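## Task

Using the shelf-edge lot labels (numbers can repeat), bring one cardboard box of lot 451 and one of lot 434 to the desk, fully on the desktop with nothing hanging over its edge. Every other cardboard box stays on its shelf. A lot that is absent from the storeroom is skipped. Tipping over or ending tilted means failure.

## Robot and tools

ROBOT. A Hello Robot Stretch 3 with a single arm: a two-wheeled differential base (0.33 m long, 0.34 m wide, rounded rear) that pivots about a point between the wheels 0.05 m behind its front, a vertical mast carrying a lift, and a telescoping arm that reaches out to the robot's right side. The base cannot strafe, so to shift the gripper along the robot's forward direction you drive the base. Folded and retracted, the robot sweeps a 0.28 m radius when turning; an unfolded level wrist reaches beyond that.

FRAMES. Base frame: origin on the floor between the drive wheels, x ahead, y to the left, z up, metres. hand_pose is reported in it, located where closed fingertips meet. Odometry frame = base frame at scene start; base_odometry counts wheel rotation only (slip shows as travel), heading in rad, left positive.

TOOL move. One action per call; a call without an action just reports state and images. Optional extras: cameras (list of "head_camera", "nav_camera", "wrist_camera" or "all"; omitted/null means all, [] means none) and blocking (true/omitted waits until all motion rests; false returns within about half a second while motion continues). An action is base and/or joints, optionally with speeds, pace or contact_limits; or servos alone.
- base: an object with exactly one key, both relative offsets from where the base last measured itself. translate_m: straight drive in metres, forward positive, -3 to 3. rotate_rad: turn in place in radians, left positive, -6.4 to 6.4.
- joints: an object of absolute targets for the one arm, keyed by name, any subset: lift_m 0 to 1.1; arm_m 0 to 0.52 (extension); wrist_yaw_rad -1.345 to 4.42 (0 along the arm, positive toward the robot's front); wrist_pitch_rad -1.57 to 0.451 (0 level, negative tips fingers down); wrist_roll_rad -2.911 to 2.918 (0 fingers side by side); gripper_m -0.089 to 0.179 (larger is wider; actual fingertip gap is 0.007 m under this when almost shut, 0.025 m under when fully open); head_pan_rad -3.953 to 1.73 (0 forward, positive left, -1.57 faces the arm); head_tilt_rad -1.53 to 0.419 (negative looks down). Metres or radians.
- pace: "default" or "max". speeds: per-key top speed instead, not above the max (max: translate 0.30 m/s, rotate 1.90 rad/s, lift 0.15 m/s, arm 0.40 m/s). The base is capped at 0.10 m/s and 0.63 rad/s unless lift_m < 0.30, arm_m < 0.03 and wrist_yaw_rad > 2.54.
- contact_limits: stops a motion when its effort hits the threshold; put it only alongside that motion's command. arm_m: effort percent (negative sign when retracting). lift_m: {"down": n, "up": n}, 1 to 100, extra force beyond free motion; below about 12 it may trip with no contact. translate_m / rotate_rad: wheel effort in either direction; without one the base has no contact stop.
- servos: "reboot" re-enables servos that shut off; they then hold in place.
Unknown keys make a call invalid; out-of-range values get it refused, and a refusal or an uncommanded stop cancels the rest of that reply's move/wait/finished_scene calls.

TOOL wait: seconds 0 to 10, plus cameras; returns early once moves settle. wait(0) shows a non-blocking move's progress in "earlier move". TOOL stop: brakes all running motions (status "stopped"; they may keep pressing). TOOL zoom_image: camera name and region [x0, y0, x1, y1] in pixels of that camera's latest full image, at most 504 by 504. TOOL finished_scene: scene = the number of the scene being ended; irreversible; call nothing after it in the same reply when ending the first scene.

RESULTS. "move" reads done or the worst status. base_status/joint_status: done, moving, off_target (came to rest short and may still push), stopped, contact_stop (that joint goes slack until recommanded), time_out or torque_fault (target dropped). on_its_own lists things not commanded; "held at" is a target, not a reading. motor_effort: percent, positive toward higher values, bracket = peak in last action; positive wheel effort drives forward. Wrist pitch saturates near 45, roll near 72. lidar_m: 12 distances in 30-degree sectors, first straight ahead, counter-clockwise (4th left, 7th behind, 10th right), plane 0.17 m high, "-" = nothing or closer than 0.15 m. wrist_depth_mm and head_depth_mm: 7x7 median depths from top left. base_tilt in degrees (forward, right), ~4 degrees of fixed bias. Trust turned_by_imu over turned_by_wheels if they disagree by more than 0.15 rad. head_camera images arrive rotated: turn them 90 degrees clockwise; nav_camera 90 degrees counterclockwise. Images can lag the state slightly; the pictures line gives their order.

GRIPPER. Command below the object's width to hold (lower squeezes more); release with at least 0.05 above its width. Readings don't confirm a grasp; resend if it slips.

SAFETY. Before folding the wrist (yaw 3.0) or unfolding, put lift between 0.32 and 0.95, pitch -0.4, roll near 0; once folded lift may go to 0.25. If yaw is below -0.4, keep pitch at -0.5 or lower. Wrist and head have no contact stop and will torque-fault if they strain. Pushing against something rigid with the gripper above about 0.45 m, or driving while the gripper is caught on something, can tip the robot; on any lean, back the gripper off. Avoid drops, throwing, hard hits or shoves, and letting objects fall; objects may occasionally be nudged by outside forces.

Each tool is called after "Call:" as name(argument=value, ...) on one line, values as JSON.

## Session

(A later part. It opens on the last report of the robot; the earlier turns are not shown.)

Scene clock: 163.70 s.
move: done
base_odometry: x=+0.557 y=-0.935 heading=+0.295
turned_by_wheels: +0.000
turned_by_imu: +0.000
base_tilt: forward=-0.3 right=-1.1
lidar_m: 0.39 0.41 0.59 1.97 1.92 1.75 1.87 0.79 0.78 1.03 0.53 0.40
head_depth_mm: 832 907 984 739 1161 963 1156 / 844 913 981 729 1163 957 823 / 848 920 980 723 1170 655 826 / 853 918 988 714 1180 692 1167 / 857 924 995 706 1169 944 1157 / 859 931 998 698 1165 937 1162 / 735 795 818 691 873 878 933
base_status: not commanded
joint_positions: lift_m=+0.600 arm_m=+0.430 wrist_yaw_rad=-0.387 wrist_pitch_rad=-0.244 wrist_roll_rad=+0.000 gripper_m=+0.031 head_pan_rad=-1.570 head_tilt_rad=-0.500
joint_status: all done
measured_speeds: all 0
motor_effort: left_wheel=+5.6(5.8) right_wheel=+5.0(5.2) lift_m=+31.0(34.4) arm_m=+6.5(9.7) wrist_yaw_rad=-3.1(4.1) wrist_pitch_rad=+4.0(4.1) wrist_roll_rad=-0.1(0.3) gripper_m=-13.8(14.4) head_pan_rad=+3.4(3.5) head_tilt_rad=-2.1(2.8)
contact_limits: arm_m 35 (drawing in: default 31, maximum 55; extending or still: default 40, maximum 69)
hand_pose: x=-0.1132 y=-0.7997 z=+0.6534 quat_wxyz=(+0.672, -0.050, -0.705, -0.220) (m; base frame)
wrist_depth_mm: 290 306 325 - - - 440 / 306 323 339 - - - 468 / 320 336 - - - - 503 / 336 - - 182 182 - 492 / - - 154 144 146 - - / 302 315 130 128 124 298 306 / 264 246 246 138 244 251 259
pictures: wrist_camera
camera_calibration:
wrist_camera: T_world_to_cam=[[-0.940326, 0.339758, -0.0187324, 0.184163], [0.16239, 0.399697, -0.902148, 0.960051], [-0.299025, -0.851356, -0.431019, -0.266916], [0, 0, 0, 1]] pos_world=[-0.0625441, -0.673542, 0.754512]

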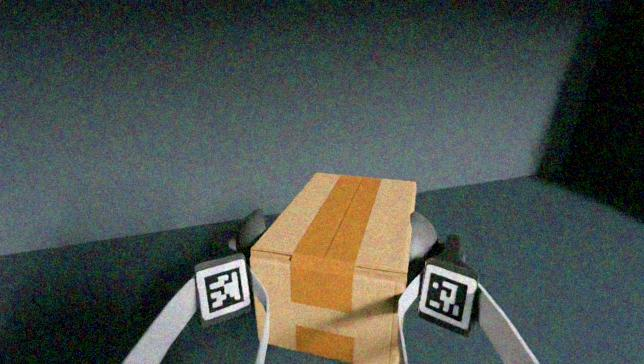

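Call:
move(joints={"arm_m": 0.0}, cameras=[])

Call:
move(base={"translate_m": -0.5}, joints={"lift_m": 0.9}, cameras=["head_camera"])

Call:
zoom_image(camera="head_camera", region=[392, 0, 896, 504])

Call:
move(base={"rotate_rad": -1.61}, cameras=[])

Call:
move(base={"translate_m": -1.2}, cameras=["head_camera","wrist_camera","nav_camera"])

Scene clock: 199.10 s.
move: done
base_odometry: x=+0.557 y=-0.935 heading=+0.295
turned_by_wheels: +0.000
turned_by_imu: +0.000
base_tilt: forward=-0.2 right=-1.2
lidar_m: 0.39 0.41 0.59 1.97 1.93 1.76 1.87 0.79 0.78 1.03 0.53 0.40
head_depth_mm: 831 911 986 738 1156 967 1152 / 843 916 980 731 1167 959 1150 / 847 916 982 721 1180 957 844 / 849 921 989 716 1177 946 1169 / 855 930 1000 708 1173 947 1162 / 861 934 996 699 1161 936 1158 / 735 794 817 694 869 875 934
base_status: not commanded
joint_positions: lift_m=+0.600 arm_m=+0.001 wrist_yaw_rad=-0.387 wrist_pitch_rad=-0.244 wrist_roll_rad=+0.000 gripper_m=+0.031 head_pan_rad=-1.570 head_tilt_rad=-0.500
joint_status: all done
measured_speeds: all 0
motor_effort: left_wheel=+5.0(5.9) right_wheel=+4.6(5.5) lift_m=+31.1(31.8) arm_m=-12.0(15.0) wrist_yaw_rad=-3.1(4.7) wrist_pitch_rad=+4.1(4.1) wrist_roll_rad=+0.0(0.3) gripper_m=-14.2(14.6) head_pan_rad=+2.9(3.7) head_tilt_rad=-0.7(2.3)
hand_pose: x=-0.1132 y=-0.3703 z=+0.6534 quat_wxyz=(+0.672, -0.050, -0.705, -0.220) (m; base frame)
wrist_depth_mm: - - - - - - - / - - - - 859 - - / - - - - - - - / - - - 183 182 - 531 / - - 152 144 146 - - / - - 131 127 124 573 639 / - - - 136 130 633 -
pictures: none
No camera images: "cameras" was empty.

Scene clock: 205.23 s.
move: done
base_odometry: x=+0.078 y=-1.081 heading=+0.295
turned_by_wheels: +0.000
turned_by_imu: +0.000
base_tilt: forward=-0.4 right=-1.1
lidar_m: 0.89 0.94 1.34 3.68 1.40 1.41 1.38 1.10 1.04 0.56 1.07 0.91
head_depth_mm: 450 873 957 739 1145 884 - / 451 483 520 581 657 428 - / 454 486 528 585 647 671 - / 827 894 962 716 1132 917 836 / 832 898 967 706 1159 944 1134 / 837 905 970 699 1167 938 1130 / 837 908 979 691 1150 932 1130
base_status: done
joint_positions: lift_m=+0.900 arm_m=+0.001 wrist_yaw_rad=-0.387 wrist_pitch_rad=-0.244 wrist_roll_rad=+0.000 gripper_m=+0.031 head_pan_rad=-1.570 head_tilt_rad=-0.500
joint_status: all done
measured_speeds: all 0
motor_effort: left_wheel=-8.8(12.4) right_wheel=-2.6(11.7) lift_m=+30.9(34.7) arm_m=-6.0(12.8) wrist_yaw_rad=-2.7(4.5) wrist_pitch_rad=+4.0(4.2) wrist_roll_rad=+0.0(0.6) gripper_m=-13.8(14.5) head_pan_rad=+2.5(3.6) head_tilt_rad=-0.1(1.5)
hand_pose: x=-0.1132 y=-0.3703 z=+0.9533 quat_wxyz=(+0.672, -0.050, -0.705, -0.220) (m; base frame)
wrist_depth_mm: - - 286 - - - - / - - 302 306 - - 418 / - - 317 330 - - - / - - 335 195 194 - - / - - 153 144 151 - - / - - 130 127 124 - - / - - 145 137 130 109 -
pictures: head_camera (sideways)
camera_calibration:
head_camera: T_world_to_cam=[[-0.0466117, 0.432442, -0.900456, 1.18749], [0.997505, -0.0276946, -0.0649356, 0.0780432], [-0.0530187, -0.901236, -0.430072, 0.515635], [0, 0, 0, 1]] pos_world=[0.00484091, -0.0466521, 1.29611]

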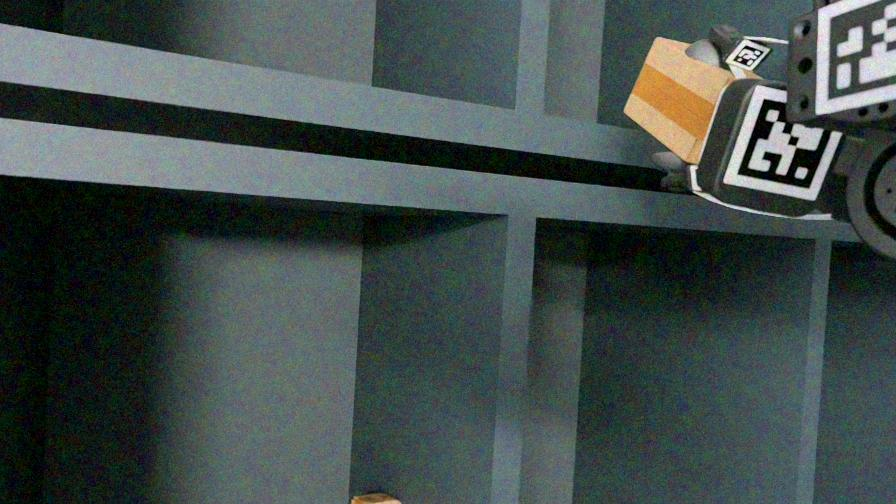

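Scaled by 1.000.

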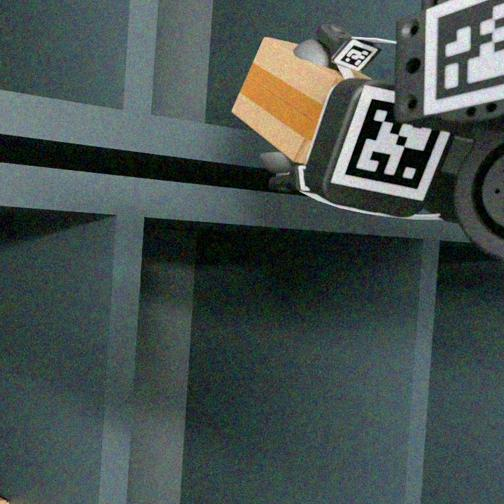

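Scene clock: 208.90 s.
move: done
base_odometry: x=+0.078 y=-1.081 heading=-1.315
turned_by_wheels: -1.610
turned_by_imu: -1.585
base_tilt: forward=-0.2 right=-1.2
lidar_m: 0.56 1.06 0.91 0.89 0.93 1.31 3.69 1.40 1.42 1.38 1.10 1.04
head_depth_mm: 1135 1224 1312 1462 1607 1485 - / 1132 1226 1329 1470 1610 428 - / 1130 1232 1337 1464 1623 1654 - / 1140 1228 1344 1474 1636 1601 1336 / 1139 1233 1352 1475 1640 1589 1290 / 1150 1253 1374 1495 1671 1582 1291 / 1163 1259 1369 1513 1675 1568 1289
base_status: done
joint_positions: lift_m=+0.900 arm_m=+0.001 wrist_yaw_rad=-0.387 wrist_pitch_rad=-0.244 wrist_roll_rad=+0.000 gripper_m=+0.031 head_pan_rad=-1.570 head_tilt_rad=-0.500
joint_status: not commanded
measured_speeds: all 0
motor_effort: left_wheel=+7.7(11.8) right_wheel=-9.2(13.9) lift_m=+31.0(32.0) arm_m=-10.6(10.6) wrist_yaw_rad=-3.3(4.1) wrist_pitch_rad=+4.0(4.2) wrist_roll_rad=+0.0(0.3) gripper_m=-13.9(14.4) head_pan_rad=+2.8(3.5) head_tilt_rad=+0.7(1.2)
hand_pose: x=-0.1132 y=-0.3703 z=+0.9533 quat_wxyz=(+0.672, -0.050, -0.705, -0.220) (m; base frame)
wrist_depth_mm: - - - - - - - / - - - - - - - / - - - - - - - / - - - 197 - - - / - - 155 144 151 - - / - - 130 127 124 - - / - - - 137 135 - -
pictures: none
No camera images: "cameras" was empty.

Scene clock: 222.03 s.
move: done
base_odometry: x=-0.226 y=+0.080 heading=-1.314
turned_by_wheels: +0.000
turned_by_imu: +0.000
base_tilt: forward=-0.2 right=-1.2
lidar_m: 1.74 1.28 0.95 0.93 0.97 1.36 2.53 1.41 0.77 0.92 1.43 1.95
head_depth_mm: 1116 1207 1302 1373 959 735 - / 1115 1207 1312 1364 947 428 - / 1113 1210 1314 1350 941 748 - / 1120 1212 1320 1341 934 796 1335 / 1122 1214 1328 1318 929 790 1285 / 1120 1216 1325 1425 920 785 1290 / 1131 1223 1336 1466 1593 1438 1284
base_status: done
joint_positions: lift_m=+0.900 arm_m=+0.001 wrist_yaw_rad=-0.387 wrist_pitch_rad=-0.244 wrist_roll_rad=+0.000 gripper_m=+0.031 head_pan_rad=-1.570 head_tilt_rad=-0.500
joint_status: not commanded
measured_speeds: all 0
motor_effort: left_wheel=-1.0(10.9) right_wheel=-11.2(14.6) lift_m=+29.1(31.5) arm_m=-0.4(13.6) wrist_yaw_rad=-2.2(4.9) wrist_pitch_rad=+4.1(4.2) wrist_roll_rad=+0.1(0.3) gripper_m=-14.0(14.6) head_pan_rad=+2.5(3.3) head_tilt_rad=+2.4(3.3)
hand_pose: x=-0.1132 y=-0.3703 z=+0.9533 quat_wxyz=(+0.672, -0.050, -0.705, -0.220) (m; base frame)
wrist_depth_mm: - - - - - - - / - - - - - - - / - - - - - - - / - - - 182 182 - - / - - 152 144 146 - - / - - 130 127 124 - - / - 95 - 137 133 - -
pictures: head_camera (sideways), nav_camera (sideways), wrist_camera
camera_calibration:
head_camera: T_world_to_cam=[[-0.0466117, 0.432442, -0.900456, 1.18749], [0.997505, -0.0276946, -0.0649356, 0.0780432], [-0.0530187, -0.901236, -0.430072, 0.515635], [0, 0, 0, 1]] pos_world=[0.00484091, -0.0466521, 1.29611]
nav_camera: T_world_to_cam=[[0.0173979, -0.456178, 0.889718, -1.11483], [-0.999789, -0.0176341, 0.0105089, 0.0426343], [0.0108954, -0.889714, -0.456389, 0.547164], [0, 0, 0, 1]] pos_world=[0.0560594, -0.0209895, 1.24115]
wrist_camera: T_world_to_cam=[[-0.940315, 0.33979, -0.0187114, 0.0438754], [0.162479, 0.399964, -0.902014, 1.0589], [-0.299012, -0.851218, -0.431301, 0.228249], [0, 0, 0, 1]] pos_world=[-0.0625441, -0.244142, 1.05441]

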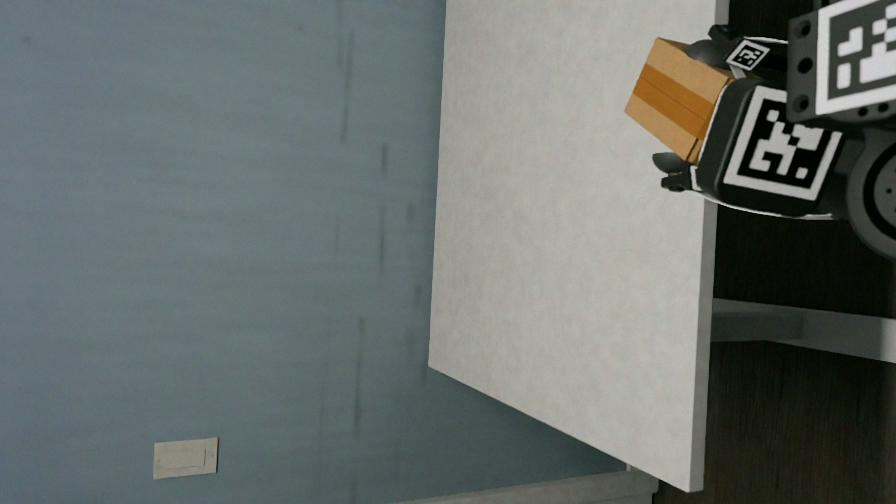

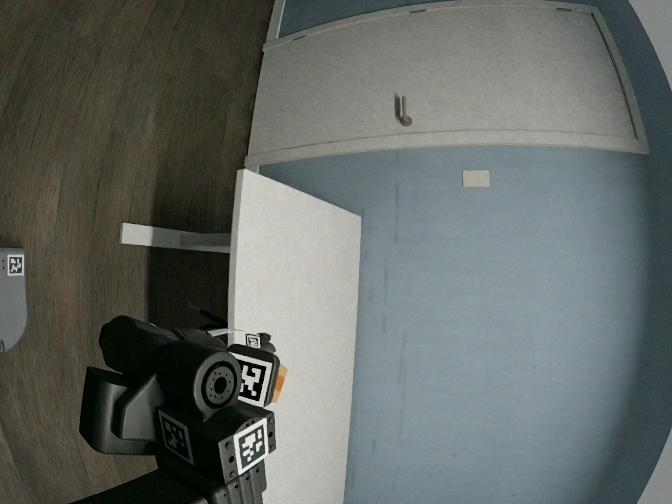

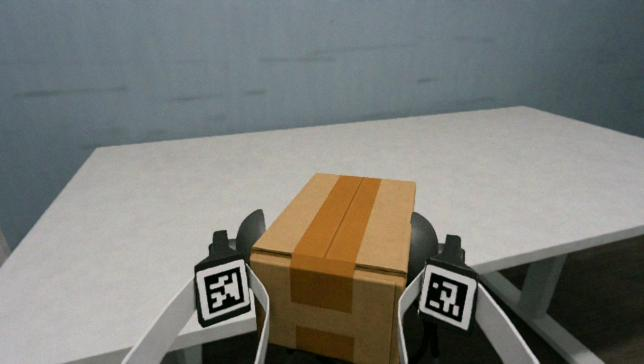

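Call:
move(joints={"arm_m": 0.38}, cameras=[])

Call:
move(joints={"lift_m": 0.73}, cameras=[])

Call:
move(joints={"lift_m": 0.695}, speeds={"lift_m": 0.03}, contact_limits={"lift_m": {"down": 13}}, cameras=["wrist_camera","head_camera"])

Scene clock: 235.60 s.
move: done
base_odometry: x=-0.226 y=+0.080 heading=-1.314
turned_by_wheels: +0.000
turned_by_imu: +0.000
base_tilt: forward=-0.2 right=-1.2
lidar_m: 1.74 1.28 0.96 0.93 0.97 1.36 2.52 1.41 0.77 0.92 1.42 1.95
head_depth_mm: 1115 1204 1313 1374 314 - 1266 / 1119 1201 1311 425 346 778 1283 / 1120 1208 1323 499 901 801 1308 / 1124 1214 1321 528 893 795 1303 / 1125 1219 1321 1315 926 792 1280 / 1122 1222 1320 1420 919 788 1294 / 1130 1221 1332 1460 1583 1437 1284
base_status: not commanded
joint_positions: lift_m=+0.900 arm_m=+0.380 wrist_yaw_rad=-0.387 wrist_pitch_rad=-0.245 wrist_roll_rad=+0.000 gripper_m=+0.031 head_pan_rad=-1.570 head_tilt_rad=-0.500
joint_status: all done
measured_speeds: all 0
motor_effort: left_wheel=-1.5(1.5) right_wheel=-11.2(12.4) lift_m=+29.2(29.8) arm_m=+13.2(15.1) wrist_yaw_rad=-2.9(4.4) wrist_pitch_rad=+4.1(4.2) wrist_roll_rad=+0.1(0.3) gripper_m=-13.7(14.4) head_pan_rad=+2.2(2.9) head_tilt_rad=+3.2(3.9)
hand_pose: x=-0.1132 y=-0.7497 z=+0.9533 quat_wxyz=(+0.672, -0.050, -0.705, -0.220) (m; base frame)
wrist_depth_mm: - - - - - - - / - - - - - - - / - - - - - - - / - - - 182 182 - - / - - 152 144 146 - - / - - 130 128 124 - - / - - - 137 130 109 -
pictures: none
No camera images: "cameras" was empty.

Scene clock: 237.97 s.
move: done
base_odometry: x=-0.226 y=+0.080 heading=-1.314
turned_by_wheels: +0.000
turned_by_imu: +0.000
base_tilt: forward=-0.2 right=-1.1
lidar_m: 1.74 1.28 0.96 0.93 0.97 1.36 2.52 1.41 0.77 0.92 1.43 1.95
head_depth_mm: 1113 1206 1304 1381 956 783 1259 / 1114 1208 1311 1361 949 457 367 / 1116 1205 1311 1352 594 722 1309 / 1118 1212 1318 1332 822 739 1304 / 1123 1216 1323 1319 927 790 1289 / 1129 1222 1330 1421 918 787 1286 / 1130 1223 1332 1469 1588 1434 1284
base_status: not commanded
joint_positions: lift_m=+0.730 arm_m=+0.380 wrist_yaw_rad=-0.387 wrist_pitch_rad=-0.245 wrist_roll_rad=+0.000 gripper_m=+0.031 head_pan_rad=-1.570 head_tilt_rad=-0.500
joint_status: all done
measured_speeds: all 0
motor_effort: left_wheel=-1.1(1.5) right_wheel=-11.3(12.5) lift_m=+25.7(27.8) arm_m=+11.5(13.8) wrist_yaw_rad=-4.1(4.3) wrist_pitch_rad=+4.1(4.2) wrist_roll_rad=-0.1(0.3) gripper_m=-13.4(14.5) head_pan_rad=+2.1(2.7) head_tilt_rad=+3.1(4.3)
hand_pose: x=-0.1132 y=-0.7497 z=+0.7833 quat_wxyz=(+0.672, -0.050, -0.705, -0.220) (m; base frame)
wrist_depth_mm: - - - - - - - / - - - - - - - / - - - - - - - / - - - 183 182 - - / - - 152 144 146 - - / - - 130 127 124 - - / - - - 137 130 109 -
pictures: none
No camera images: "cameras" was empty.

Scene clock: 239.57 s.
move: done
base_odometry: x=-0.226 y=+0.080 heading=-1.314
turned_by_wheels: +0.000
turned_by_imu: +0.000
base_tilt: forward=-0.3 right=-1.3
lidar_m: 1.75 1.28 0.95 0.93 0.97 1.37 2.53 1.41 0.77 0.92 1.43 1.95
head_depth_mm: 1113 1201 1314 1371 960 784 1285 / 1116 1204 1311 1363 949 730 394 / 1122 1207 1318 1353 859 580 1282 / 1120 1213 1318 1324 932 741 1307 / 1122 1221 1322 1320 926 792 1285 / 1125 1225 1336 1424 917 790 1295 / 1135 1220 1335 1459 1583 1439 1280
base_status: not commanded
joint_positions: lift_m=+0.695 arm_m=+0.380 wrist_yaw_rad=-0.388 wrist_pitch_rad=-0.231 wrist_roll_rad=+0.000 gripper_m=+0.031 head_pan_rad=-1.570 head_tilt_rad=-0.500
joint_status: all done
measured_speeds: all 0
motor_effort: left_wheel=-0.7(1.3) right_wheel=-11.0(12.1) lift_m=+22.4(25.9) arm_m=+11.3(12.5) wrist_yaw_rad=-2.9(3.6) wrist_pitch_rad=+1.6(4.2) wrist_roll_rad=+0.2(0.3) gripper_m=-13.8(14.2) head_pan_rad=+2.0(2.8) head_tilt_rad=+3.5(4.3)
contact_limits: lift_m down 13 (down: maximum 72; up: maximum 65)
hand_pose: x=-0.1137 y=-0.7507 z=+0.7516 quat_wxyz=(+0.674, -0.055, -0.705, -0.216) (m; base frame)
wrist_depth_mm: - - - - - - - / - - - - - - - / - - - - - - - / - - - 176 177 - - / - - 150 142 145 - - / - - 130 127 124 - - / - 94 - 138 131 108 -
pictures: head_camera (sideways), wrist_camera
camera_calibration:
head_camera: T_world_to_cam=[[-0.0466117, 0.432442, -0.900456, 1.18749], [0.997505, -0.0276946, -0.0649356, 0.0780432], [-0.0530187, -0.901236, -0.430072, 0.515635], [0, 0, 0, 1]] pos_world=[0.00484091, -0.0466521, 1.29611]
wrist_camera: T_world_to_cam=[[-0.940249, 0.340002, -0.0181697, 0.168592], [0.158106, 0.388724, -0.907687, 1.02454], [-0.301553, -0.856325, -0.419254, -0.195888], [0, 0, 0, 1]] pos_world=[-0.0625382, -0.623329, 0.850899]

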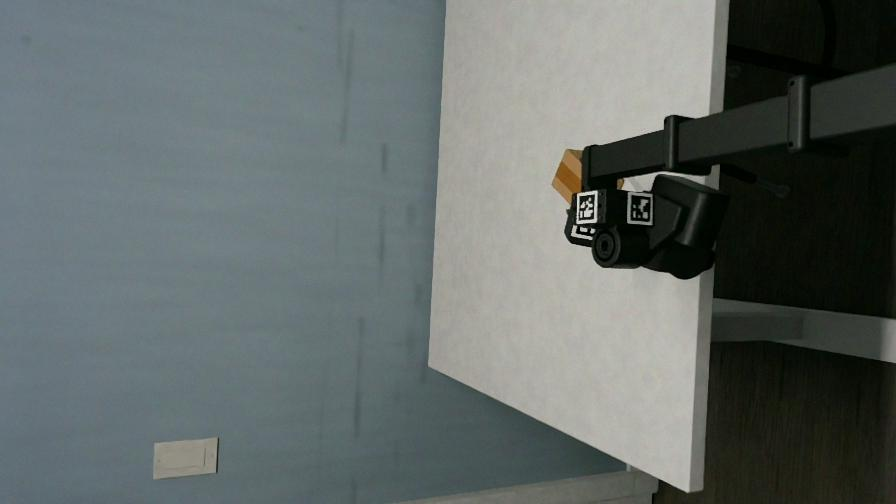

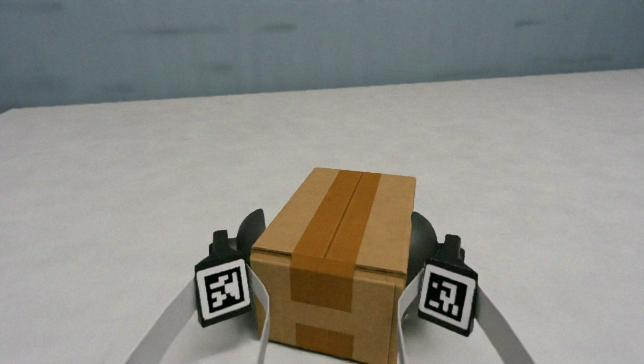

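Call:
move(joints={"gripper_m": 0.179}, cameras=[])

Call:
move(joints={"arm_m": 0.0, "head_pan_rad": -3.14, "head_tilt_rad": -0.25}, cameras=["wrist_camera","nav_camera"])

Call:
move(joints={"wrist_yaw_rad": 3.0, "wrist_pitch_rad": -0.4, "gripper_m": 0.037}, pace="max", cameras=[])

Call:
move(joints={"lift_m": 0.29}, pace="max", cameras=[])

Call:
move(base={"translate_m": -1.9}, joints={"head_pan_rad": 1.2, "head_tilt_rad": -0.3}, pace="max", cameras=["nav_camera","head_camera"])

Scene clock: 268.10 s.
move: done
base_odometry: x=-0.226 y=+0.080 heading=-1.314
turned_by_wheels: +0.000
turned_by_imu: +0.000
base_tilt: forward=-0.3 right=-1.1
lidar_m: 1.74 1.28 0.95 0.93 0.97 1.36 2.52 1.41 0.77 0.92 1.42 1.95
head_depth_mm: 1116 1206 1307 1372 954 784 1291 / 1111 1207 1315 1367 954 729 394 / 1120 1210 1311 1352 858 581 1283 / 1121 1209 1319 1334 891 742 1305 / 1125 1221 1327 1315 926 795 1281 / 1125 1221 1336 1416 916 788 1292 / 1128 1227 1331 1451 1584 1443 1290
base_status: not commanded
joint_positions: lift_m=+0.695 arm_m=+0.380 wrist_yaw_rad=-0.389 wrist_pitch_rad=-0.234 wrist_roll_rad=+0.000 gripper_m=+0.179 head_pan_rad=-1.570 head_tilt_rad=-0.500
joint_status: all done
measured_speeds: all 0
motor_effort: left_wheel=-1.0(1.3) right_wheel=-11.3(12.0) lift_m=+29.8(29.8) arm_m=+9.0(9.8) wrist_yaw_rad=-1.8(3.6) wrist_pitch_rad=+2.1(2.2) wrist_roll_rad=-0.1(0.3) gripper_m=+0.9(82.4) head_pan_rad=+2.0(2.4) head_tilt_rad=+4.7(4.9)
contact_limits: lift_m down 13 (down: maximum 72; up: maximum 65)
hand_pose: x=-0.1138 y=-0.7504 z=+0.7509 quat_wxyz=(+0.673, -0.054, -0.705, -0.217) (m; base frame)
wrist_depth_mm: - - - - - - - / - - - - - - - / - - - - - - - / - - - 175 174 - - / - 142 - 141 148 - - / - 126 139 127 123 - - / - - - 139 131 - 105
pictures: none
No camera images: "cameras" was empty.

Scene clock: 272.10 s.
move: done
base_odometry: x=-0.226 y=+0.080 heading=-1.314
turned_by_wheels: +0.000
turned_by_imu: +0.000
base_tilt: forward=-0.3 right=-1.3
lidar_m: 1.75 1.28 0.95 0.93 0.97 1.36 2.52 1.41 0.77 0.92 1.42 1.94
head_depth_mm: 2231 2310 2407 2510 2631 2201 1646 / 2255 2292 2423 2492 2610 2183 1642 / 2213 2322 2439 2511 2591 2156 1638 / 2233 2311 2389 2535 2610 2161 1620 / 2246 2331 2397 2502 2609 2143 1608 / 2244 2339 2423 2520 2594 2127 1608 / 2249 2330 2439 2521 2615 2125 1592
base_status: not commanded
joint_positions: lift_m=+0.695 arm_m=+0.001 wrist_yaw_rad=-0.389 wrist_pitch_rad=-0.234 wrist_roll_rad=+0.000 gripper_m=+0.179 head_pan_rad=-3.141 head_tilt_rad=-0.250
joint_status: all done
measured_speeds: all 0
motor_effort: left_wheel=-1.0(1.4) right_wheel=-10.8(12.3) lift_m=+30.4(31.3) arm_m=-13.0(14.8) wrist_yaw_rad=-2.3(2.9) wrist_pitch_rad=+2.1(2.3) wrist_roll_rad=+0.0(0.5) gripper_m=+0.3(1.2) head_pan_rad=+3.7(5.0) head_tilt_rad=-2.9(8.4)
contact_limits: lift_m down 13 (down: maximum 72; up: maximum 65)
hand_pose: x=-0.1138 y=-0.3710 z=+0.7508 quat_wxyz=(+0.673, -0.054, -0.705, -0.217) (m; base frame)
wrist_depth_mm: - - - - - - - / - - - - - - - / - - 468 - - - - / - - - - - - - / - - - - - - - / 123 141 - - - - - / 959 977 - - - 980 105
pictures: nav_camera (sideways), wrist_camera
camera_calibration:
nav_camera: T_world_to_cam=[[-0.221547, -0.0172837, 0.974997, -1.22468], [-0.0147489, 0.999788, 0.0143718, 0.0315747], [-0.975038, -0.0111961, -0.221755, 0.247734], [0, 0, 0, 1]] pos_world=[-0.0293075, -0.0499613, 1.24854]
wrist_camera: T_world_to_cam=[[-0.939989, 0.340712, -0.0183267, 0.0398177], [0.159493, 0.391272, -0.906349, 0.876286], [-0.301633, -0.854881, -0.422132, 0.131597], [0, 0, 0, 1]] pos_world=[-0.062639, -0.243932, 0.850502]

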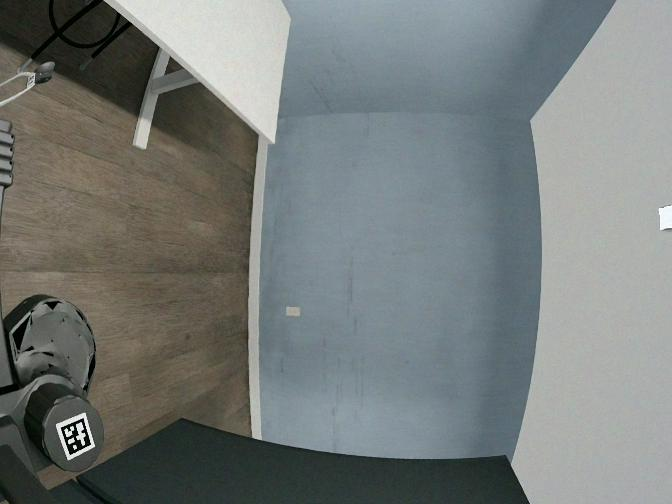

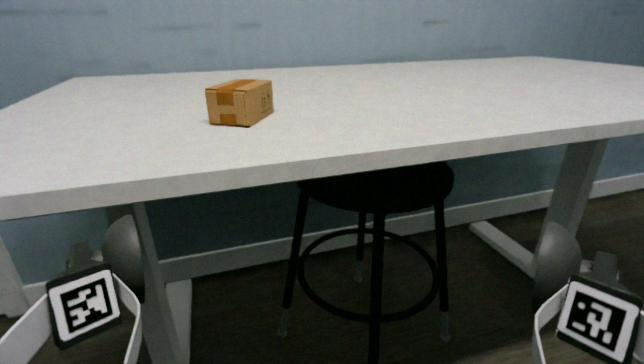

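Scene clock: 274.10 s.
move: done
base_odometry: x=-0.226 y=+0.080 heading=-1.314
turned_by_wheels: +0.000
turned_by_imu: +0.000
base_tilt: forward=-0.3 right=-1.3
lidar_m: 1.75 1.28 0.95 0.93 0.97 1.36 2.52 1.40 0.77 0.92 1.42 1.95
head_depth_mm: 2229 2288 2407 2494 2625 2195 1654 / 2216 2312 2407 2510 2577 2194 1636 / 2228 2327 2408 2502 2607 2195 1618 / 2228 2332 2410 2486 2609 2170 1630 / 2261 2313 2415 2519 2654 2166 1613 / 2241 2335 2427 2554 2608 2121 1602 / 2255 2348 2434 2528 2607 2122 1594
base_status: not commanded
joint_positions: lift_m=+0.695 arm_m=+0.001 wrist_yaw_rad=+2.997 wrist_pitch_rad=-0.412 wrist_roll_rad=+0.000 gripper_m=+0.037 head_pan_rad=-3.140 head_tilt_rad=-0.250
joint_status: all done
measured_speeds: all 0
motor_effort: left_wheel=-0.9(1.2) right_wheel=-10.9(11.9) lift_m=+29.0(30.6) arm_m=-10.5(13.2) wrist_yaw_rad=+2.8(7.4) wrist_pitch_rad=+2.0(4.3) wrist_roll_rad=-0.2(0.3) gripper_m=+0.3(83.7) head_pan_rad=+3.6(4.1) head_tilt_rad=-3.6(4.0)
contact_limits: lift_m down 13 (down: maximum 72; up: maximum 65)
hand_pose: x=+0.0112 y=+0.0772 z=+0.7090 quat_wxyz=(+0.195, +0.700, +0.095, +0.680) (m; base frame)
wrist_depth_mm: - 137 - - - - - / - 147 173 - - - - / - 161 - - - - - / - 185 - - - - - / - - 204 - - - - / - - 128 979 129 994 994 / 894 894 263 873 853 859 855
pictures: none
No camera images: "cameras" was empty.

Scene clock: 277.60 s.
move: done
base_odometry: x=-0.226 y=+0.080 heading=-1.314
turned_by_wheels: +0.000
turned_by_imu: +0.000
base_tilt: forward=-0.3 right=-1.2
lidar_m: 1.74 1.27 0.96 0.93 0.97 1.36 2.53 1.41 0.77 0.92 1.42 1.95
head_depth_mm: 2235 2325 2402 2494 2578 2203 1648 / 2219 2318 2398 2499 2619 2187 1632 / 2239 2302 2403 2535 2618 2170 1630 / 2252 2332 2408 2530 2620 2141 1614 / 2246 2331 2424 2512 2627 2138 1623 / 2243 2330 2399 2513 2616 2125 1611 / 2272 2320 2444 2515 2608 2106 1607
base_status: not commanded
joint_positions: lift_m=+0.290 arm_m=+0.001 wrist_yaw_rad=+2.997 wrist_pitch_rad=-0.414 wrist_roll_rad=+0.000 gripper_m=+0.037 head_pan_rad=-3.140 head_tilt_rad=-0.250
joint_status: all done
measured_speeds: all 0
motor_effort: left_wheel=-0.8(1.4) right_wheel=-11.3(12.0) lift_m=+25.9(27.1) arm_m=-6.5(11.4) wrist_yaw_rad=+1.2(3.7) wrist_pitch_rad=+2.2(2.3) wrist_roll_rad=+0.1(0.3) gripper_m=+0.4(0.8) head_pan_rad=+3.6(4.0) head_tilt_rad=-2.7(4.1)
hand_pose: x=+0.0112 y=+0.0770 z=+0.3035 quat_wxyz=(+0.195, +0.700, +0.095, +0.680) (m; base frame)
wrist_depth_mm: - 137 - - - - - / - 147 174 - - - - / 924 162 882 926 908 886 902 / 748 186 676 722 726 722 711 / 624 587 206 578 578 599 592 / 519 521 128 312 129 512 508 / 454 291 260 280 438 447 439
pictures: none
No camera images: "cameras" was empty.

Scene clock: 285.37 s.
move: done
base_odometry: x=-0.708 y=+1.918 heading=-1.314
turned_by_wheels: +0.000
turned_by_imu: -0.002
base_tilt: forward=-0.3 right=-1.1
lidar_m: 3.41 1.36 1.06 2.24 0.89 0.66 0.65 0.68 0.95 1.29 1.14 1.51
head_depth_mm: 1017 1067 1135 1203 1273 1377 1453 / 969 1024 1083 1141 1217 1303 1391 / 934 978 1032 1096 1159 1238 1316 / 924 962 1016 1070 1121 1191 1270 / 2125 2230 2331 1504 1539 1626 1468 / 2106 2195 2284 2405 2519 1968 1513 / 2036 2130 2221 2341 2420 1971 1517
base_status: done
joint_positions: lift_m=+0.290 arm_m=+0.001 wrist_yaw_rad=+2.997 wrist_pitch_rad=-0.414 wrist_roll_rad=+0.000 gripper_m=+0.037 head_pan_rad=+1.200 head_tilt_rad=-0.300
joint_status: all done
measured_speeds: all 0
motor_effort: left_wheel=+0.5(14.1) right_wheel=-9.2(16.2) lift_m=+26.4(31.0) arm_m=+3.3(7.1) wrist_yaw_rad=+2.2(3.6) wrist_pitch_rad=+2.1(2.3) wrist_roll_rad=-0.2(0.3) gripper_m=+0.0(1.0) head_pan_rad=-2.5(5.8) head_tilt_rad=+5.6(6.3)
hand_pose: x=+0.0111 y=+0.0770 z=+0.3035 quat_wxyz=(+0.195, +0.700, +0.096, +0.680) (m; base frame)
wrist_depth_mm: - 137 - - - - - / - 147 - - - - - / 875 162 881 931 916 904 884 / 752 186 666 738 723 711 707 / 619 591 206 576 579 592 586 / 524 523 129 313 129 509 507 / 454 291 260 280 438 445 440
pictures: head_camera (sideways), nav_camera (sideways)
camera_calibration:
head_camera: T_world_to_cam=[[-0.0455892, -0.244915, -0.968472, 1.27625], [-0.914867, 0.399571, -0.0579808, 0.0807213], [0.401173, 0.88338, -0.242281, 0.268489], [0, 0, 0, 1]] pos_world=[0.0243221, 0.043142, 1.30574]
nav_camera: T_world_to_cam=[[0.0820219, 0.258003, 0.962656, -1.21046], [0.937024, -0.348996, 0.013697, 0.0265917], [0.339497, 0.900908, -0.27038, 0.303111], [0, 0, 0, 1]] pos_world=[-0.0285382, 0.0485074, 1.24685]

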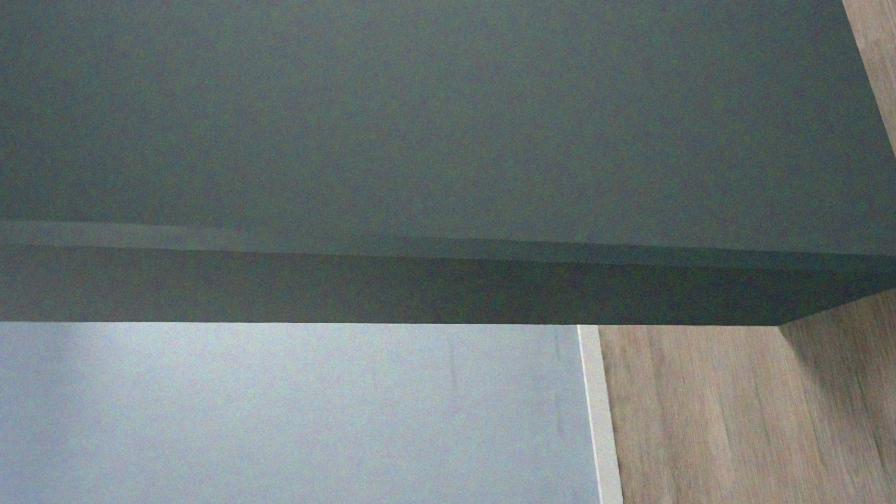

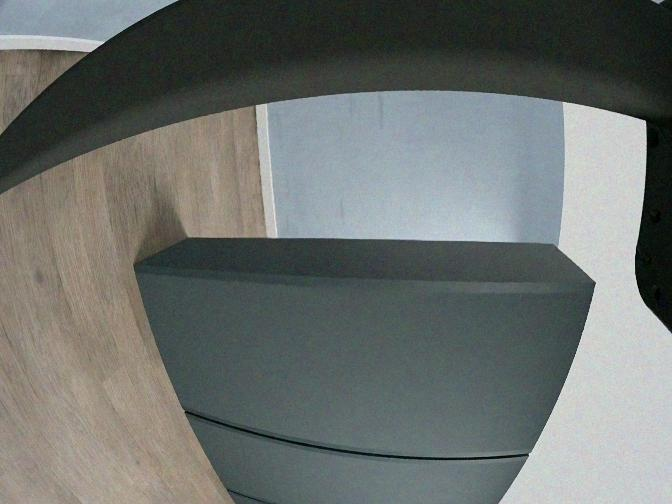

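Call:
move(base={"rotate_rad": 1.6}, pace="max", cameras=[])

Call:
move(base={"translate_m": 1.6}, joints={"head_pan_rad": -1.8, "head_tilt_rad": -0.35}, pace="max", contact_limits={"translate_m": 45}, cameras=["nav_camera","head_camera"])

Scene clock: 300.20 s.
move: done
base_odometry: x=-0.708 y=+1.918 heading=+0.286
turned_by_wheels: +1.600
turned_by_imu: +1.568
base_tilt: forward=-0.4 right=-1.2
lidar_m: 2.17 0.88 0.66 0.64 0.68 0.95 1.29 1.14 1.69 3.33 1.35 1.06
head_depth_mm: 643 677 717 763 813 872 936 / 616 649 686 726 772 826 885 / 592 623 656 691 736 786 837 / 571 597 629 664 703 745 794 / 551 577 605 637 670 711 753 / 532 556 580 611 643 679 718 / 514 536 560 588 616 650 687
base_status: done
joint_positions: lift_m=+0.290 arm_m=+0.001 wrist_yaw_rad=+2.997 wrist_pitch_rad=-0.414 wrist_roll_rad=+0.000 gripper_m=+0.037 head_pan_rad=+1.200 head_tilt_rad=-0.300
joint_status: not commanded
measured_speeds: all 0
motor_effort: left_wheel=-5.9(15.0) right_wheel=+6.4(14.7) lift_m=+25.2(31.0) arm_m=-1.5(7.3) wrist_yaw_rad=+0.8(3.0) wrist_pitch_rad=+2.1(2.4) wrist_roll_rad=+0.0(0.3) gripper_m=+0.0(0.8) head_pan_rad=-3.0(3.5) head_tilt_rad=+4.0(6.2)
hand_pose: x=+0.0111 y=+0.0770 z=+0.3035 quat_wxyz=(+0.195, +0.700, +0.096, +0.680) (m; base frame)
wrist_depth_mm: 598 137 613 618 639 637 - / - 147 - - - - - / - 161 171 - - - - / 727 182 219 729 718 721 715 / 620 596 205 582 583 600 592 / 526 523 129 312 128 508 501 / 454 292 262 281 435 443 441
pictures: none
No camera images: "cameras" was empty.

Scene clock: 306.93 s.
move: done
base_odometry: x=+0.827 y=+2.368 heading=+0.286
turned_by_wheels: +0.000
turned_by_imu: +0.001
base_tilt: forward=-0.3 right=-1.4
lidar_m: 0.87 0.79 0.59 0.58 0.61 0.86 2.71 0.60 0.46 1.32 1.18 0.89
head_depth_mm: 381 404 430 459 495 534 581 / 373 395 420 448 479 518 562 / 453 572 434 450 480 509 545 / 1122 1054 1266 1079 787 1114 904 / 1748 1968 2076 2157 2103 1720 1417 / 3472 3650 3812 - 2565 1883 1455 / 3416 3599 3805 - 2534 1849 1450
base_status: done
joint_positions: lift_m=+0.290 arm_m=+0.001 wrist_yaw_rad=+2.997 wrist_pitch_rad=-0.414 wrist_roll_rad=+0.000 gripper_m=+0.037 head_pan_rad=-1.800 head_tilt_rad=-0.350
joint_status: all done
measured_speeds: all 0
motor_effort: left_wheel=-0.2(13.6) right_wheel=+4.6(13.4) lift_m=+29.7(30.0) arm_m=-8.6(13.5) wrist_yaw_rad=+2.3(3.3) wrist_pitch_rad=+2.2(2.3) wrist_roll_rad=-0.1(0.4) gripper_m=+0.5(1.0) head_pan_rad=+3.3(6.2) head_tilt_rad=-3.9(6.9)
contact_limits: translate_m 45 (maximum 100)
hand_pose: x=+0.0111 y=+0.0770 z=+0.3035 quat_wxyz=(+0.195, +0.700, +0.096, +0.680) (m; base frame)
wrist_depth_mm: 537 137 564 571 577 591 599 / 597 147 597 616 628 623 637 / 639 162 170 - - - - / - 181 189 703 690 691 717 / 618 595 206 582 576 592 590 / 529 523 128 310 129 509 506 / 455 291 261 281 435 442 443
pictures: head_camera (sideways), nav_camera (sideways)
camera_calibration:
head_camera: T_world_to_cam=[[0.0215085, 0.295944, -0.954963, 1.25824], [0.962834, -0.263362, -0.0599302, 0.0717996], [-0.269237, -0.918182, -0.290609, 0.335415], [0, 0, 0, 1]] pos_world=[-0.00588786, -0.0454858, 1.30335]
nav_camera: T_world_to_cam=[[-0.0556838, -0.313727, 0.947879, -1.19028], [-0.977096, 0.212406, 0.0129015, 0.03937], [-0.205382, -0.925451, -0.31837, 0.368841], [0, 0, 0, 1]] pos_world=[0.0479421, -0.0404431, 1.24516]

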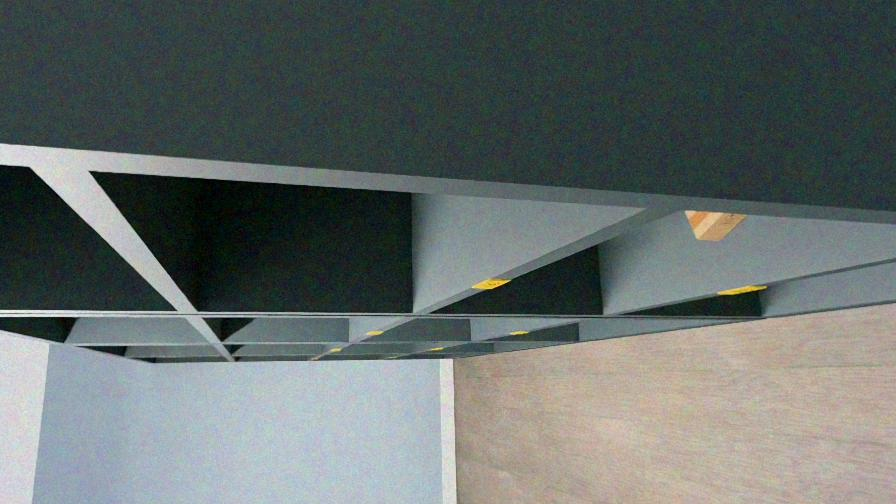

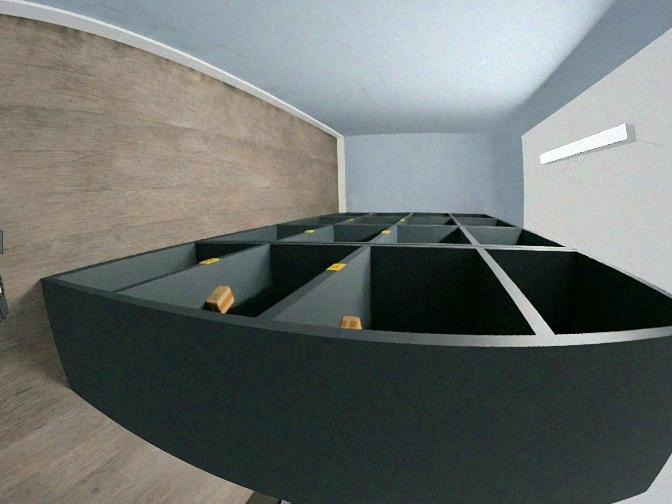

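Call:
move(base={"translate_m": 0.35}, pace="max", cameras=[])

Call:
move(base={"rotate_rad": -1.605}, joints={"head_pan_rad": -0.9, "head_tilt_rad": -0.35}, pace="max", cameras=["nav_camera","head_camera"])

Call:
zoom_image(camera="head_camera", region=[392, 0, 896, 504])

Call:
move(joints={"head_pan_rad": -0.5, "head_tilt_rad": -0.25}, pace="max", cameras=["head_camera"])

Call:
zoom_image(camera="head_camera", region=[300, 0, 600, 252])

Call:
zoom_image(camera="head_camera", region=[300, 252, 600, 504])

Scene clock: 326.87 s.
move: done
base_odometry: x=+1.163 y=+2.467 heading=+0.285
turned_by_wheels: +0.000
turned_by_imu: +0.000
base_tilt: forward=-0.3 right=-1.2
lidar_m: 0.52 0.55 0.58 0.56 0.59 0.84 2.64 0.67 1.40 1.75 0.71 0.53
head_depth_mm: 1218 1264 1376 1133 1519 1110 1004 / 1212 1265 1345 1390 1506 1294 1400 / 1857 2092 2084 1639 1562 1649 1486 / 3097 2873 2600 2371 2470 1888 1468 / 3575 3708 - - 2579 1858 1450 / 3489 3644 3884 - 2587 1860 1448 / 3443 3611 3716 3502 2541 1840 1448
base_status: done
joint_positions: lift_m=+0.290 arm_m=+0.001 wrist_yaw_rad=+2.997 wrist_pitch_rad=-0.414 wrist_roll_rad=+0.000 gripper_m=+0.037 head_pan_rad=-1.800 head_tilt_rad=-0.350
joint_status: not commanded
measured_speeds: all 0
motor_effort: left_wheel=+2.5(13.5) right_wheel=+3.2(12.8) lift_m=+24.2(31.1) arm_m=-4.1(7.4) wrist_yaw_rad=+1.5(2.8) wrist_pitch_rad=+2.2(2.3) wrist_roll_rad=-0.3(0.3) gripper_m=+0.3(0.9) head_pan_rad=+3.0(3.6) head_tilt_rad=-2.4(3.6)
hand_pose: x=+0.0110 y=+0.0770 z=+0.3035 quat_wxyz=(+0.195, +0.700, +0.096, +0.680) (m; base frame)
wrist_depth_mm: 538 137 551 557 566 576 576 / 585 147 591 605 614 619 618 / 624 161 173 - - - 673 / - 182 189 695 692 684 607 / 612 594 206 583 578 591 573 / 525 523 129 312 129 508 503 / 455 291 260 280 440 443 441
pictures: none
No camera images: "cameras" was empty.

Scene clock: 329.00 s.
move: done
base_odometry: x=+1.163 y=+2.467 heading=-1.319
turned_by_wheels: -1.605
turned_by_imu: -1.574
base_tilt: forward=-0.2 right=-1.2
lidar_m: 1.82 0.72 0.54 0.52 0.54 0.58 0.56 0.59 0.83 2.45 0.67 1.37
head_depth_mm: 2850 2975 3094 3229 2701 1921 1489 / 759 823 907 1000 2404 1825 1476 / 654 701 758 822 899 994 1105 / 574 612 651 701 757 821 897 / 594 701 1257 888 731 1027 866 / 1229 1153 1411 1044 1453 1108 1294 / 1282 1209 1416 1125 1490 1144 1373
base_status: done
joint_positions: lift_m=+0.290 arm_m=+0.001 wrist_yaw_rad=+2.997 wrist_pitch_rad=-0.414 wrist_roll_rad=+0.000 gripper_m=+0.037 head_pan_rad=-0.895 head_tilt_rad=-0.350
joint_status: all done
measured_speeds: all 0
motor_effort: left_wheel=+5.2(15.4) right_wheel=-8.8(13.9) lift_m=+26.7(27.6) arm_m=-13.2(13.4) wrist_yaw_rad=+1.5(2.7) wrist_pitch_rad=+2.2(2.3) wrist_roll_rad=-0.1(0.4) gripper_m=+0.6(0.8) head_pan_rad=-3.0(4.3) head_tilt_rad=-2.6(5.7)
hand_pose: x=+0.0110 y=+0.0770 z=+0.3035 quat_wxyz=(+0.195, +0.700, +0.096, +0.680) (m; base frame)
wrist_depth_mm: 490 137 507 523 534 537 545 / 530 148 535 - - - - / - 161 170 - - - - / - 178 188 - 684 689 684 / 618 598 206 582 575 597 585 / 522 521 128 313 129 506 507 / 459 292 261 281 434 442 442
pictures: head_camera (sideways), nav_camera (sideways)
camera_calibration:
head_camera: T_world_to_cam=[[-0.219346, 0.199811, -0.954967, 1.2597], [0.802091, 0.59419, -0.0599077, 0.0726721], [0.555462, -0.779111, -0.2906, 0.330412], [0, 0, 0, 1]] pos_world=[0.0344901, -0.0374559, 1.30335]
nav_camera: T_world_to_cam=[[0.212256, -0.237661, 0.947874, -1.19191], [-0.770837, -0.636901, 0.0129222, 0.0380984], [0.600631, -0.733399, -0.318384, 0.363964], [0, 0, 0, 1]] pos_world=[0.0637491, 0.00792665, 1.24516]

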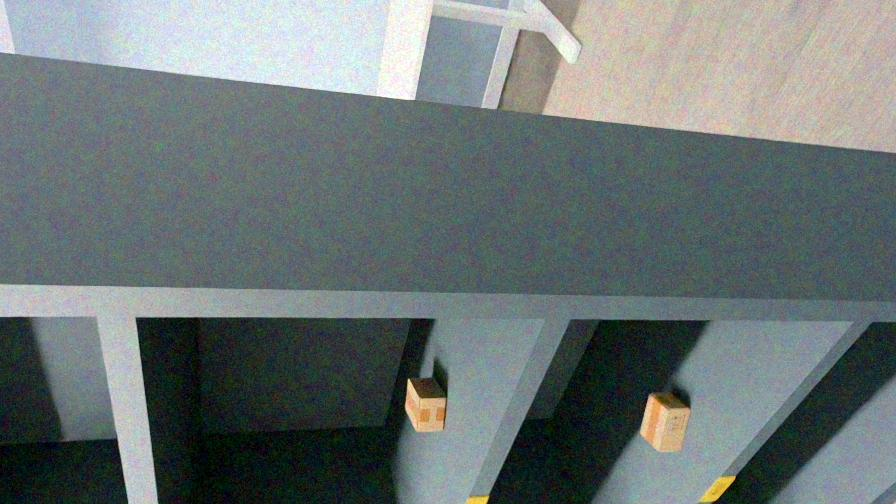

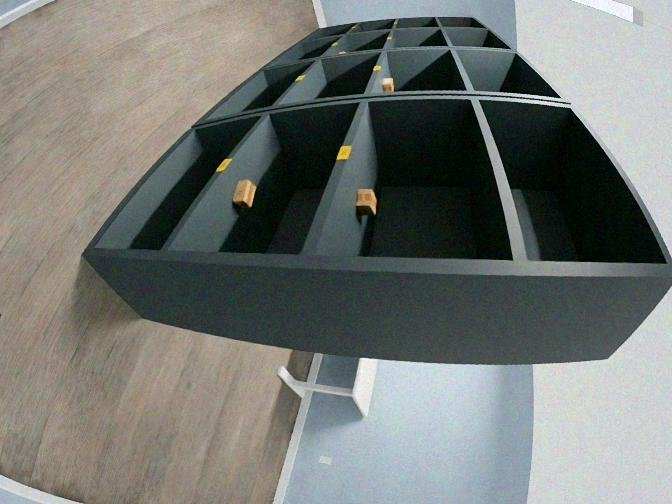

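Scaled by 1.000.

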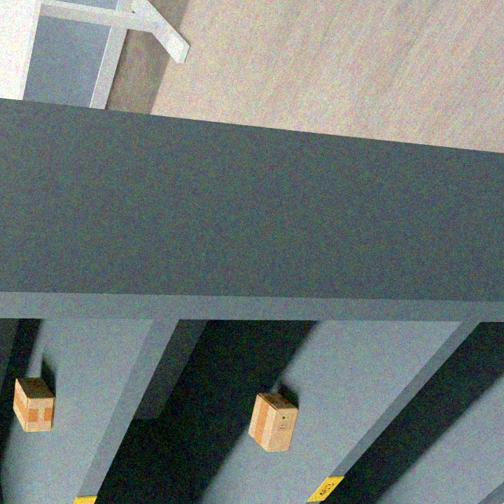

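Scene clock: 329.73 s.
move: done
base_odometry: x=+1.163 y=+2.467 heading=-1.319
turned_by_wheels: +0.000
turned_by_imu: +0.000
base_tilt: forward=-0.2 right=-1.3
lidar_m: 1.82 0.72 0.53 0.52 0.54 0.58 0.56 0.59 0.83 2.46 0.67 1.37
head_depth_mm: 1130 626 601 611 635 665 699 / 1258 1250 1338 1327 816 1293 942 / 1352 1400 1493 1504 1025 1282 1004 / 1283 1336 1402 1433 1534 1281 1464 / 1251 1296 1352 1387 1480 1516 1548 / 2312 2078 2141 2221 2265 2040 1601 / 2803 2889 2937 3077 3087 2075 1599
base_status: not commanded
joint_positions: lift_m=+0.290 arm_m=+0.001 wrist_yaw_rad=+2.997 wrist_pitch_rad=-0.414 wrist_roll_rad=+0.000 gripper_m=+0.037 head_pan_rad=-0.493 head_tilt_rad=-0.254
joint_status: all done
measured_speeds: all 0
motor_effort: left_wheel=+5.1(5.7) right_wheel=-8.8(9.6) lift_m=+27.9(28.1) arm_m=-13.1(13.2) wrist_yaw_rad=+2.2(3.3) wrist_pitch_rad=+2.3(2.3) wrist_roll_rad=+0.0(0.3) gripper_m=+0.2(1.0) head_pan_rad=+1.7(4.2) head_tilt_rad=+6.0(8.6)
hand_pose: x=+0.0110 y=+0.0770 z=+0.3035 quat_wxyz=(+0.195, +0.700, +0.096, +0.680) (m; base frame)
wrist_depth_mm: 496 137 509 516 527 532 535 / 529 147 537 - - - - / - 161 170 - - - - / - 178 188 - 666 687 688 / 618 595 205 581 581 591 587 / 523 522 128 312 129 505 506 / 454 292 262 281 434 445 440
pictures: head_camera (sideways)
camera_calibration:
head_camera: T_world_to_cam=[[-0.19777, 0.0536514, -0.978779, 1.29064], [0.51006, 0.858313, -0.0560135, 0.0694797], [0.837094, -0.510313, -0.197114, 0.206996], [0, 0, 0, 1]] pos_world=[0.0465352, -0.0232468, 1.30794]

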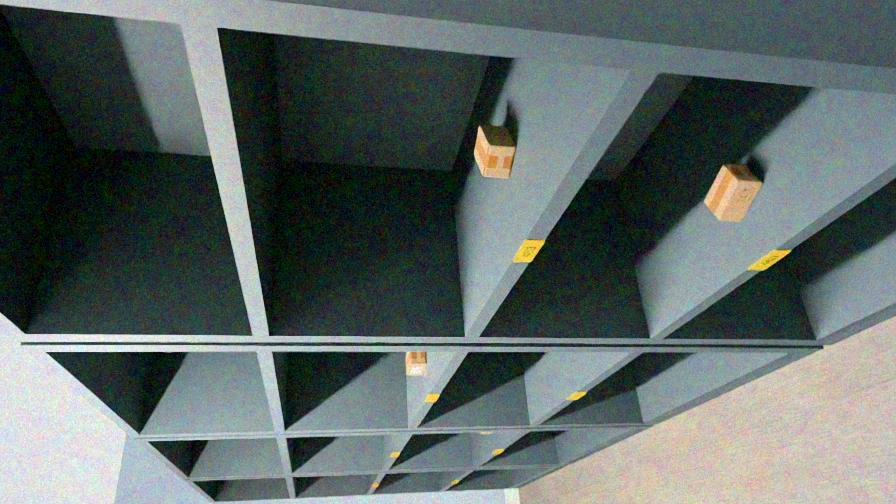

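Scaled by 1.680 from the camera's 896x504 image, which has a finer 1280x720 frame.

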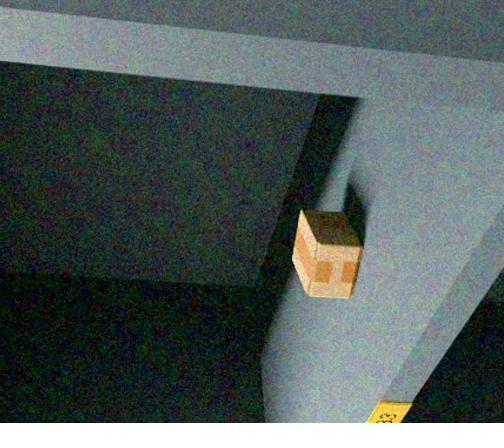

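Scaled by 1.680 from the camera's 896x504 image, which has a finer 1280x720 frame.

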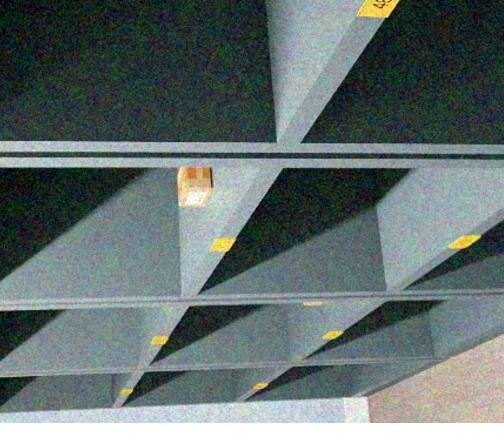

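Call:
zoom_image(camera="head_camera", region=[500, 220, 560, 280])

Call:
zoom_image(camera="head_camera", region=[740, 230, 800, 290])

Call:
zoom_image(camera="head_camera", region=[412, 378, 452, 418])

Call:
zoom_image(camera="head_camera", region=[556, 376, 596, 416])

Call:
zoom_image(camera="head_camera", region=[380, 440, 410, 470])

Call:
zoom_image(camera="head_camera", region=[480, 435, 510, 465])

Scaled by 8.400 from the camera's 896x504 image, which has a finer 1280x720 frame.

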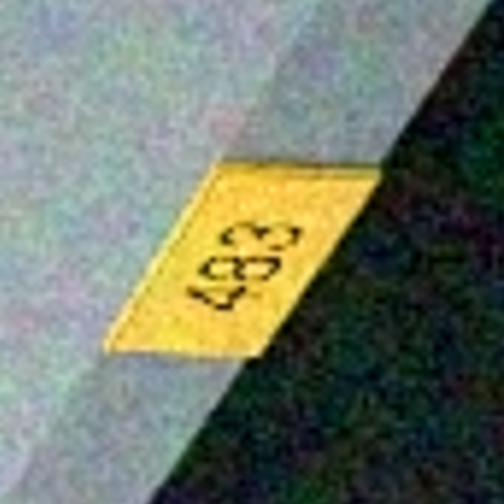

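Scaled by 8.400 from the camera's 896x504 image, which has a finer 1280x720 frame.

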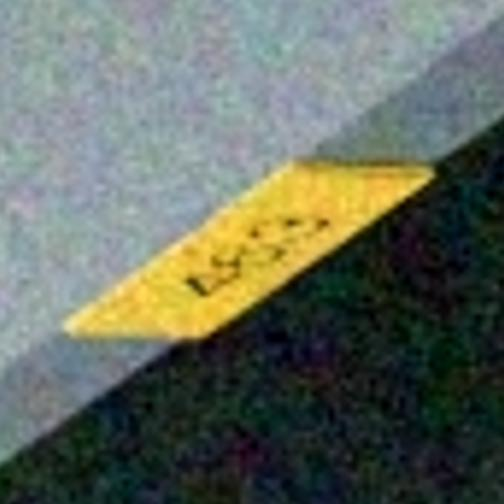

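Scaled by 12.600 from the camera's 896x504 image, which has a finer 1280x720 frame.

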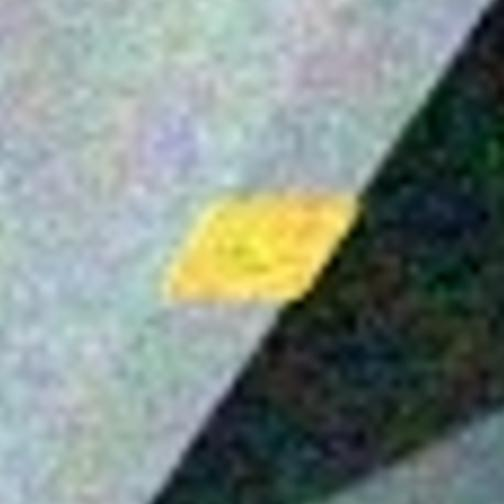

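Scaled by 12.600 from the camera's 896x504 image, which has a finer 1280x720 frame.

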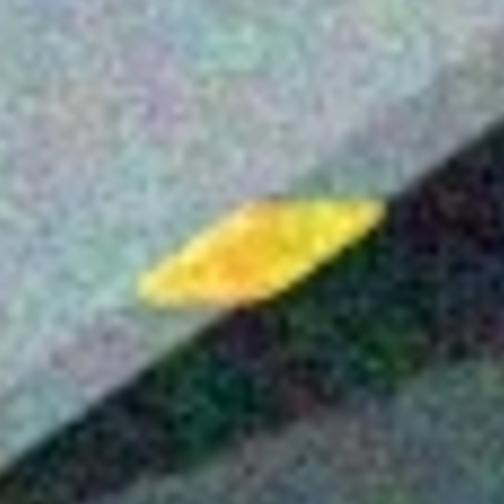

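Scaled by 16.800 from the camera's 896x504 image, which has a finer 1280x720 frame.

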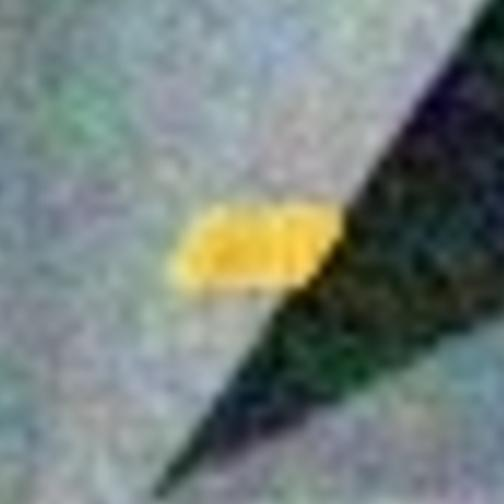

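Scaled by 16.800 from the camera's 896x504 image, which has a finer 1280x720 frame.

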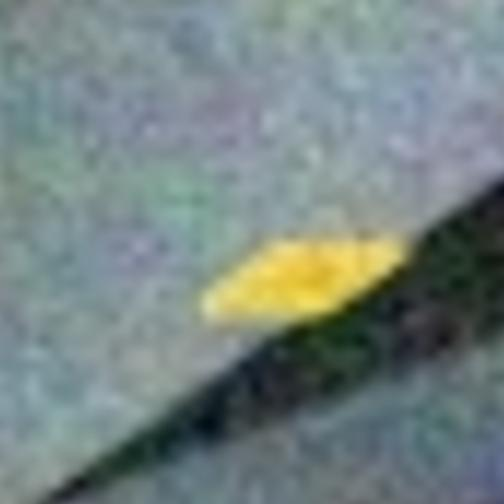

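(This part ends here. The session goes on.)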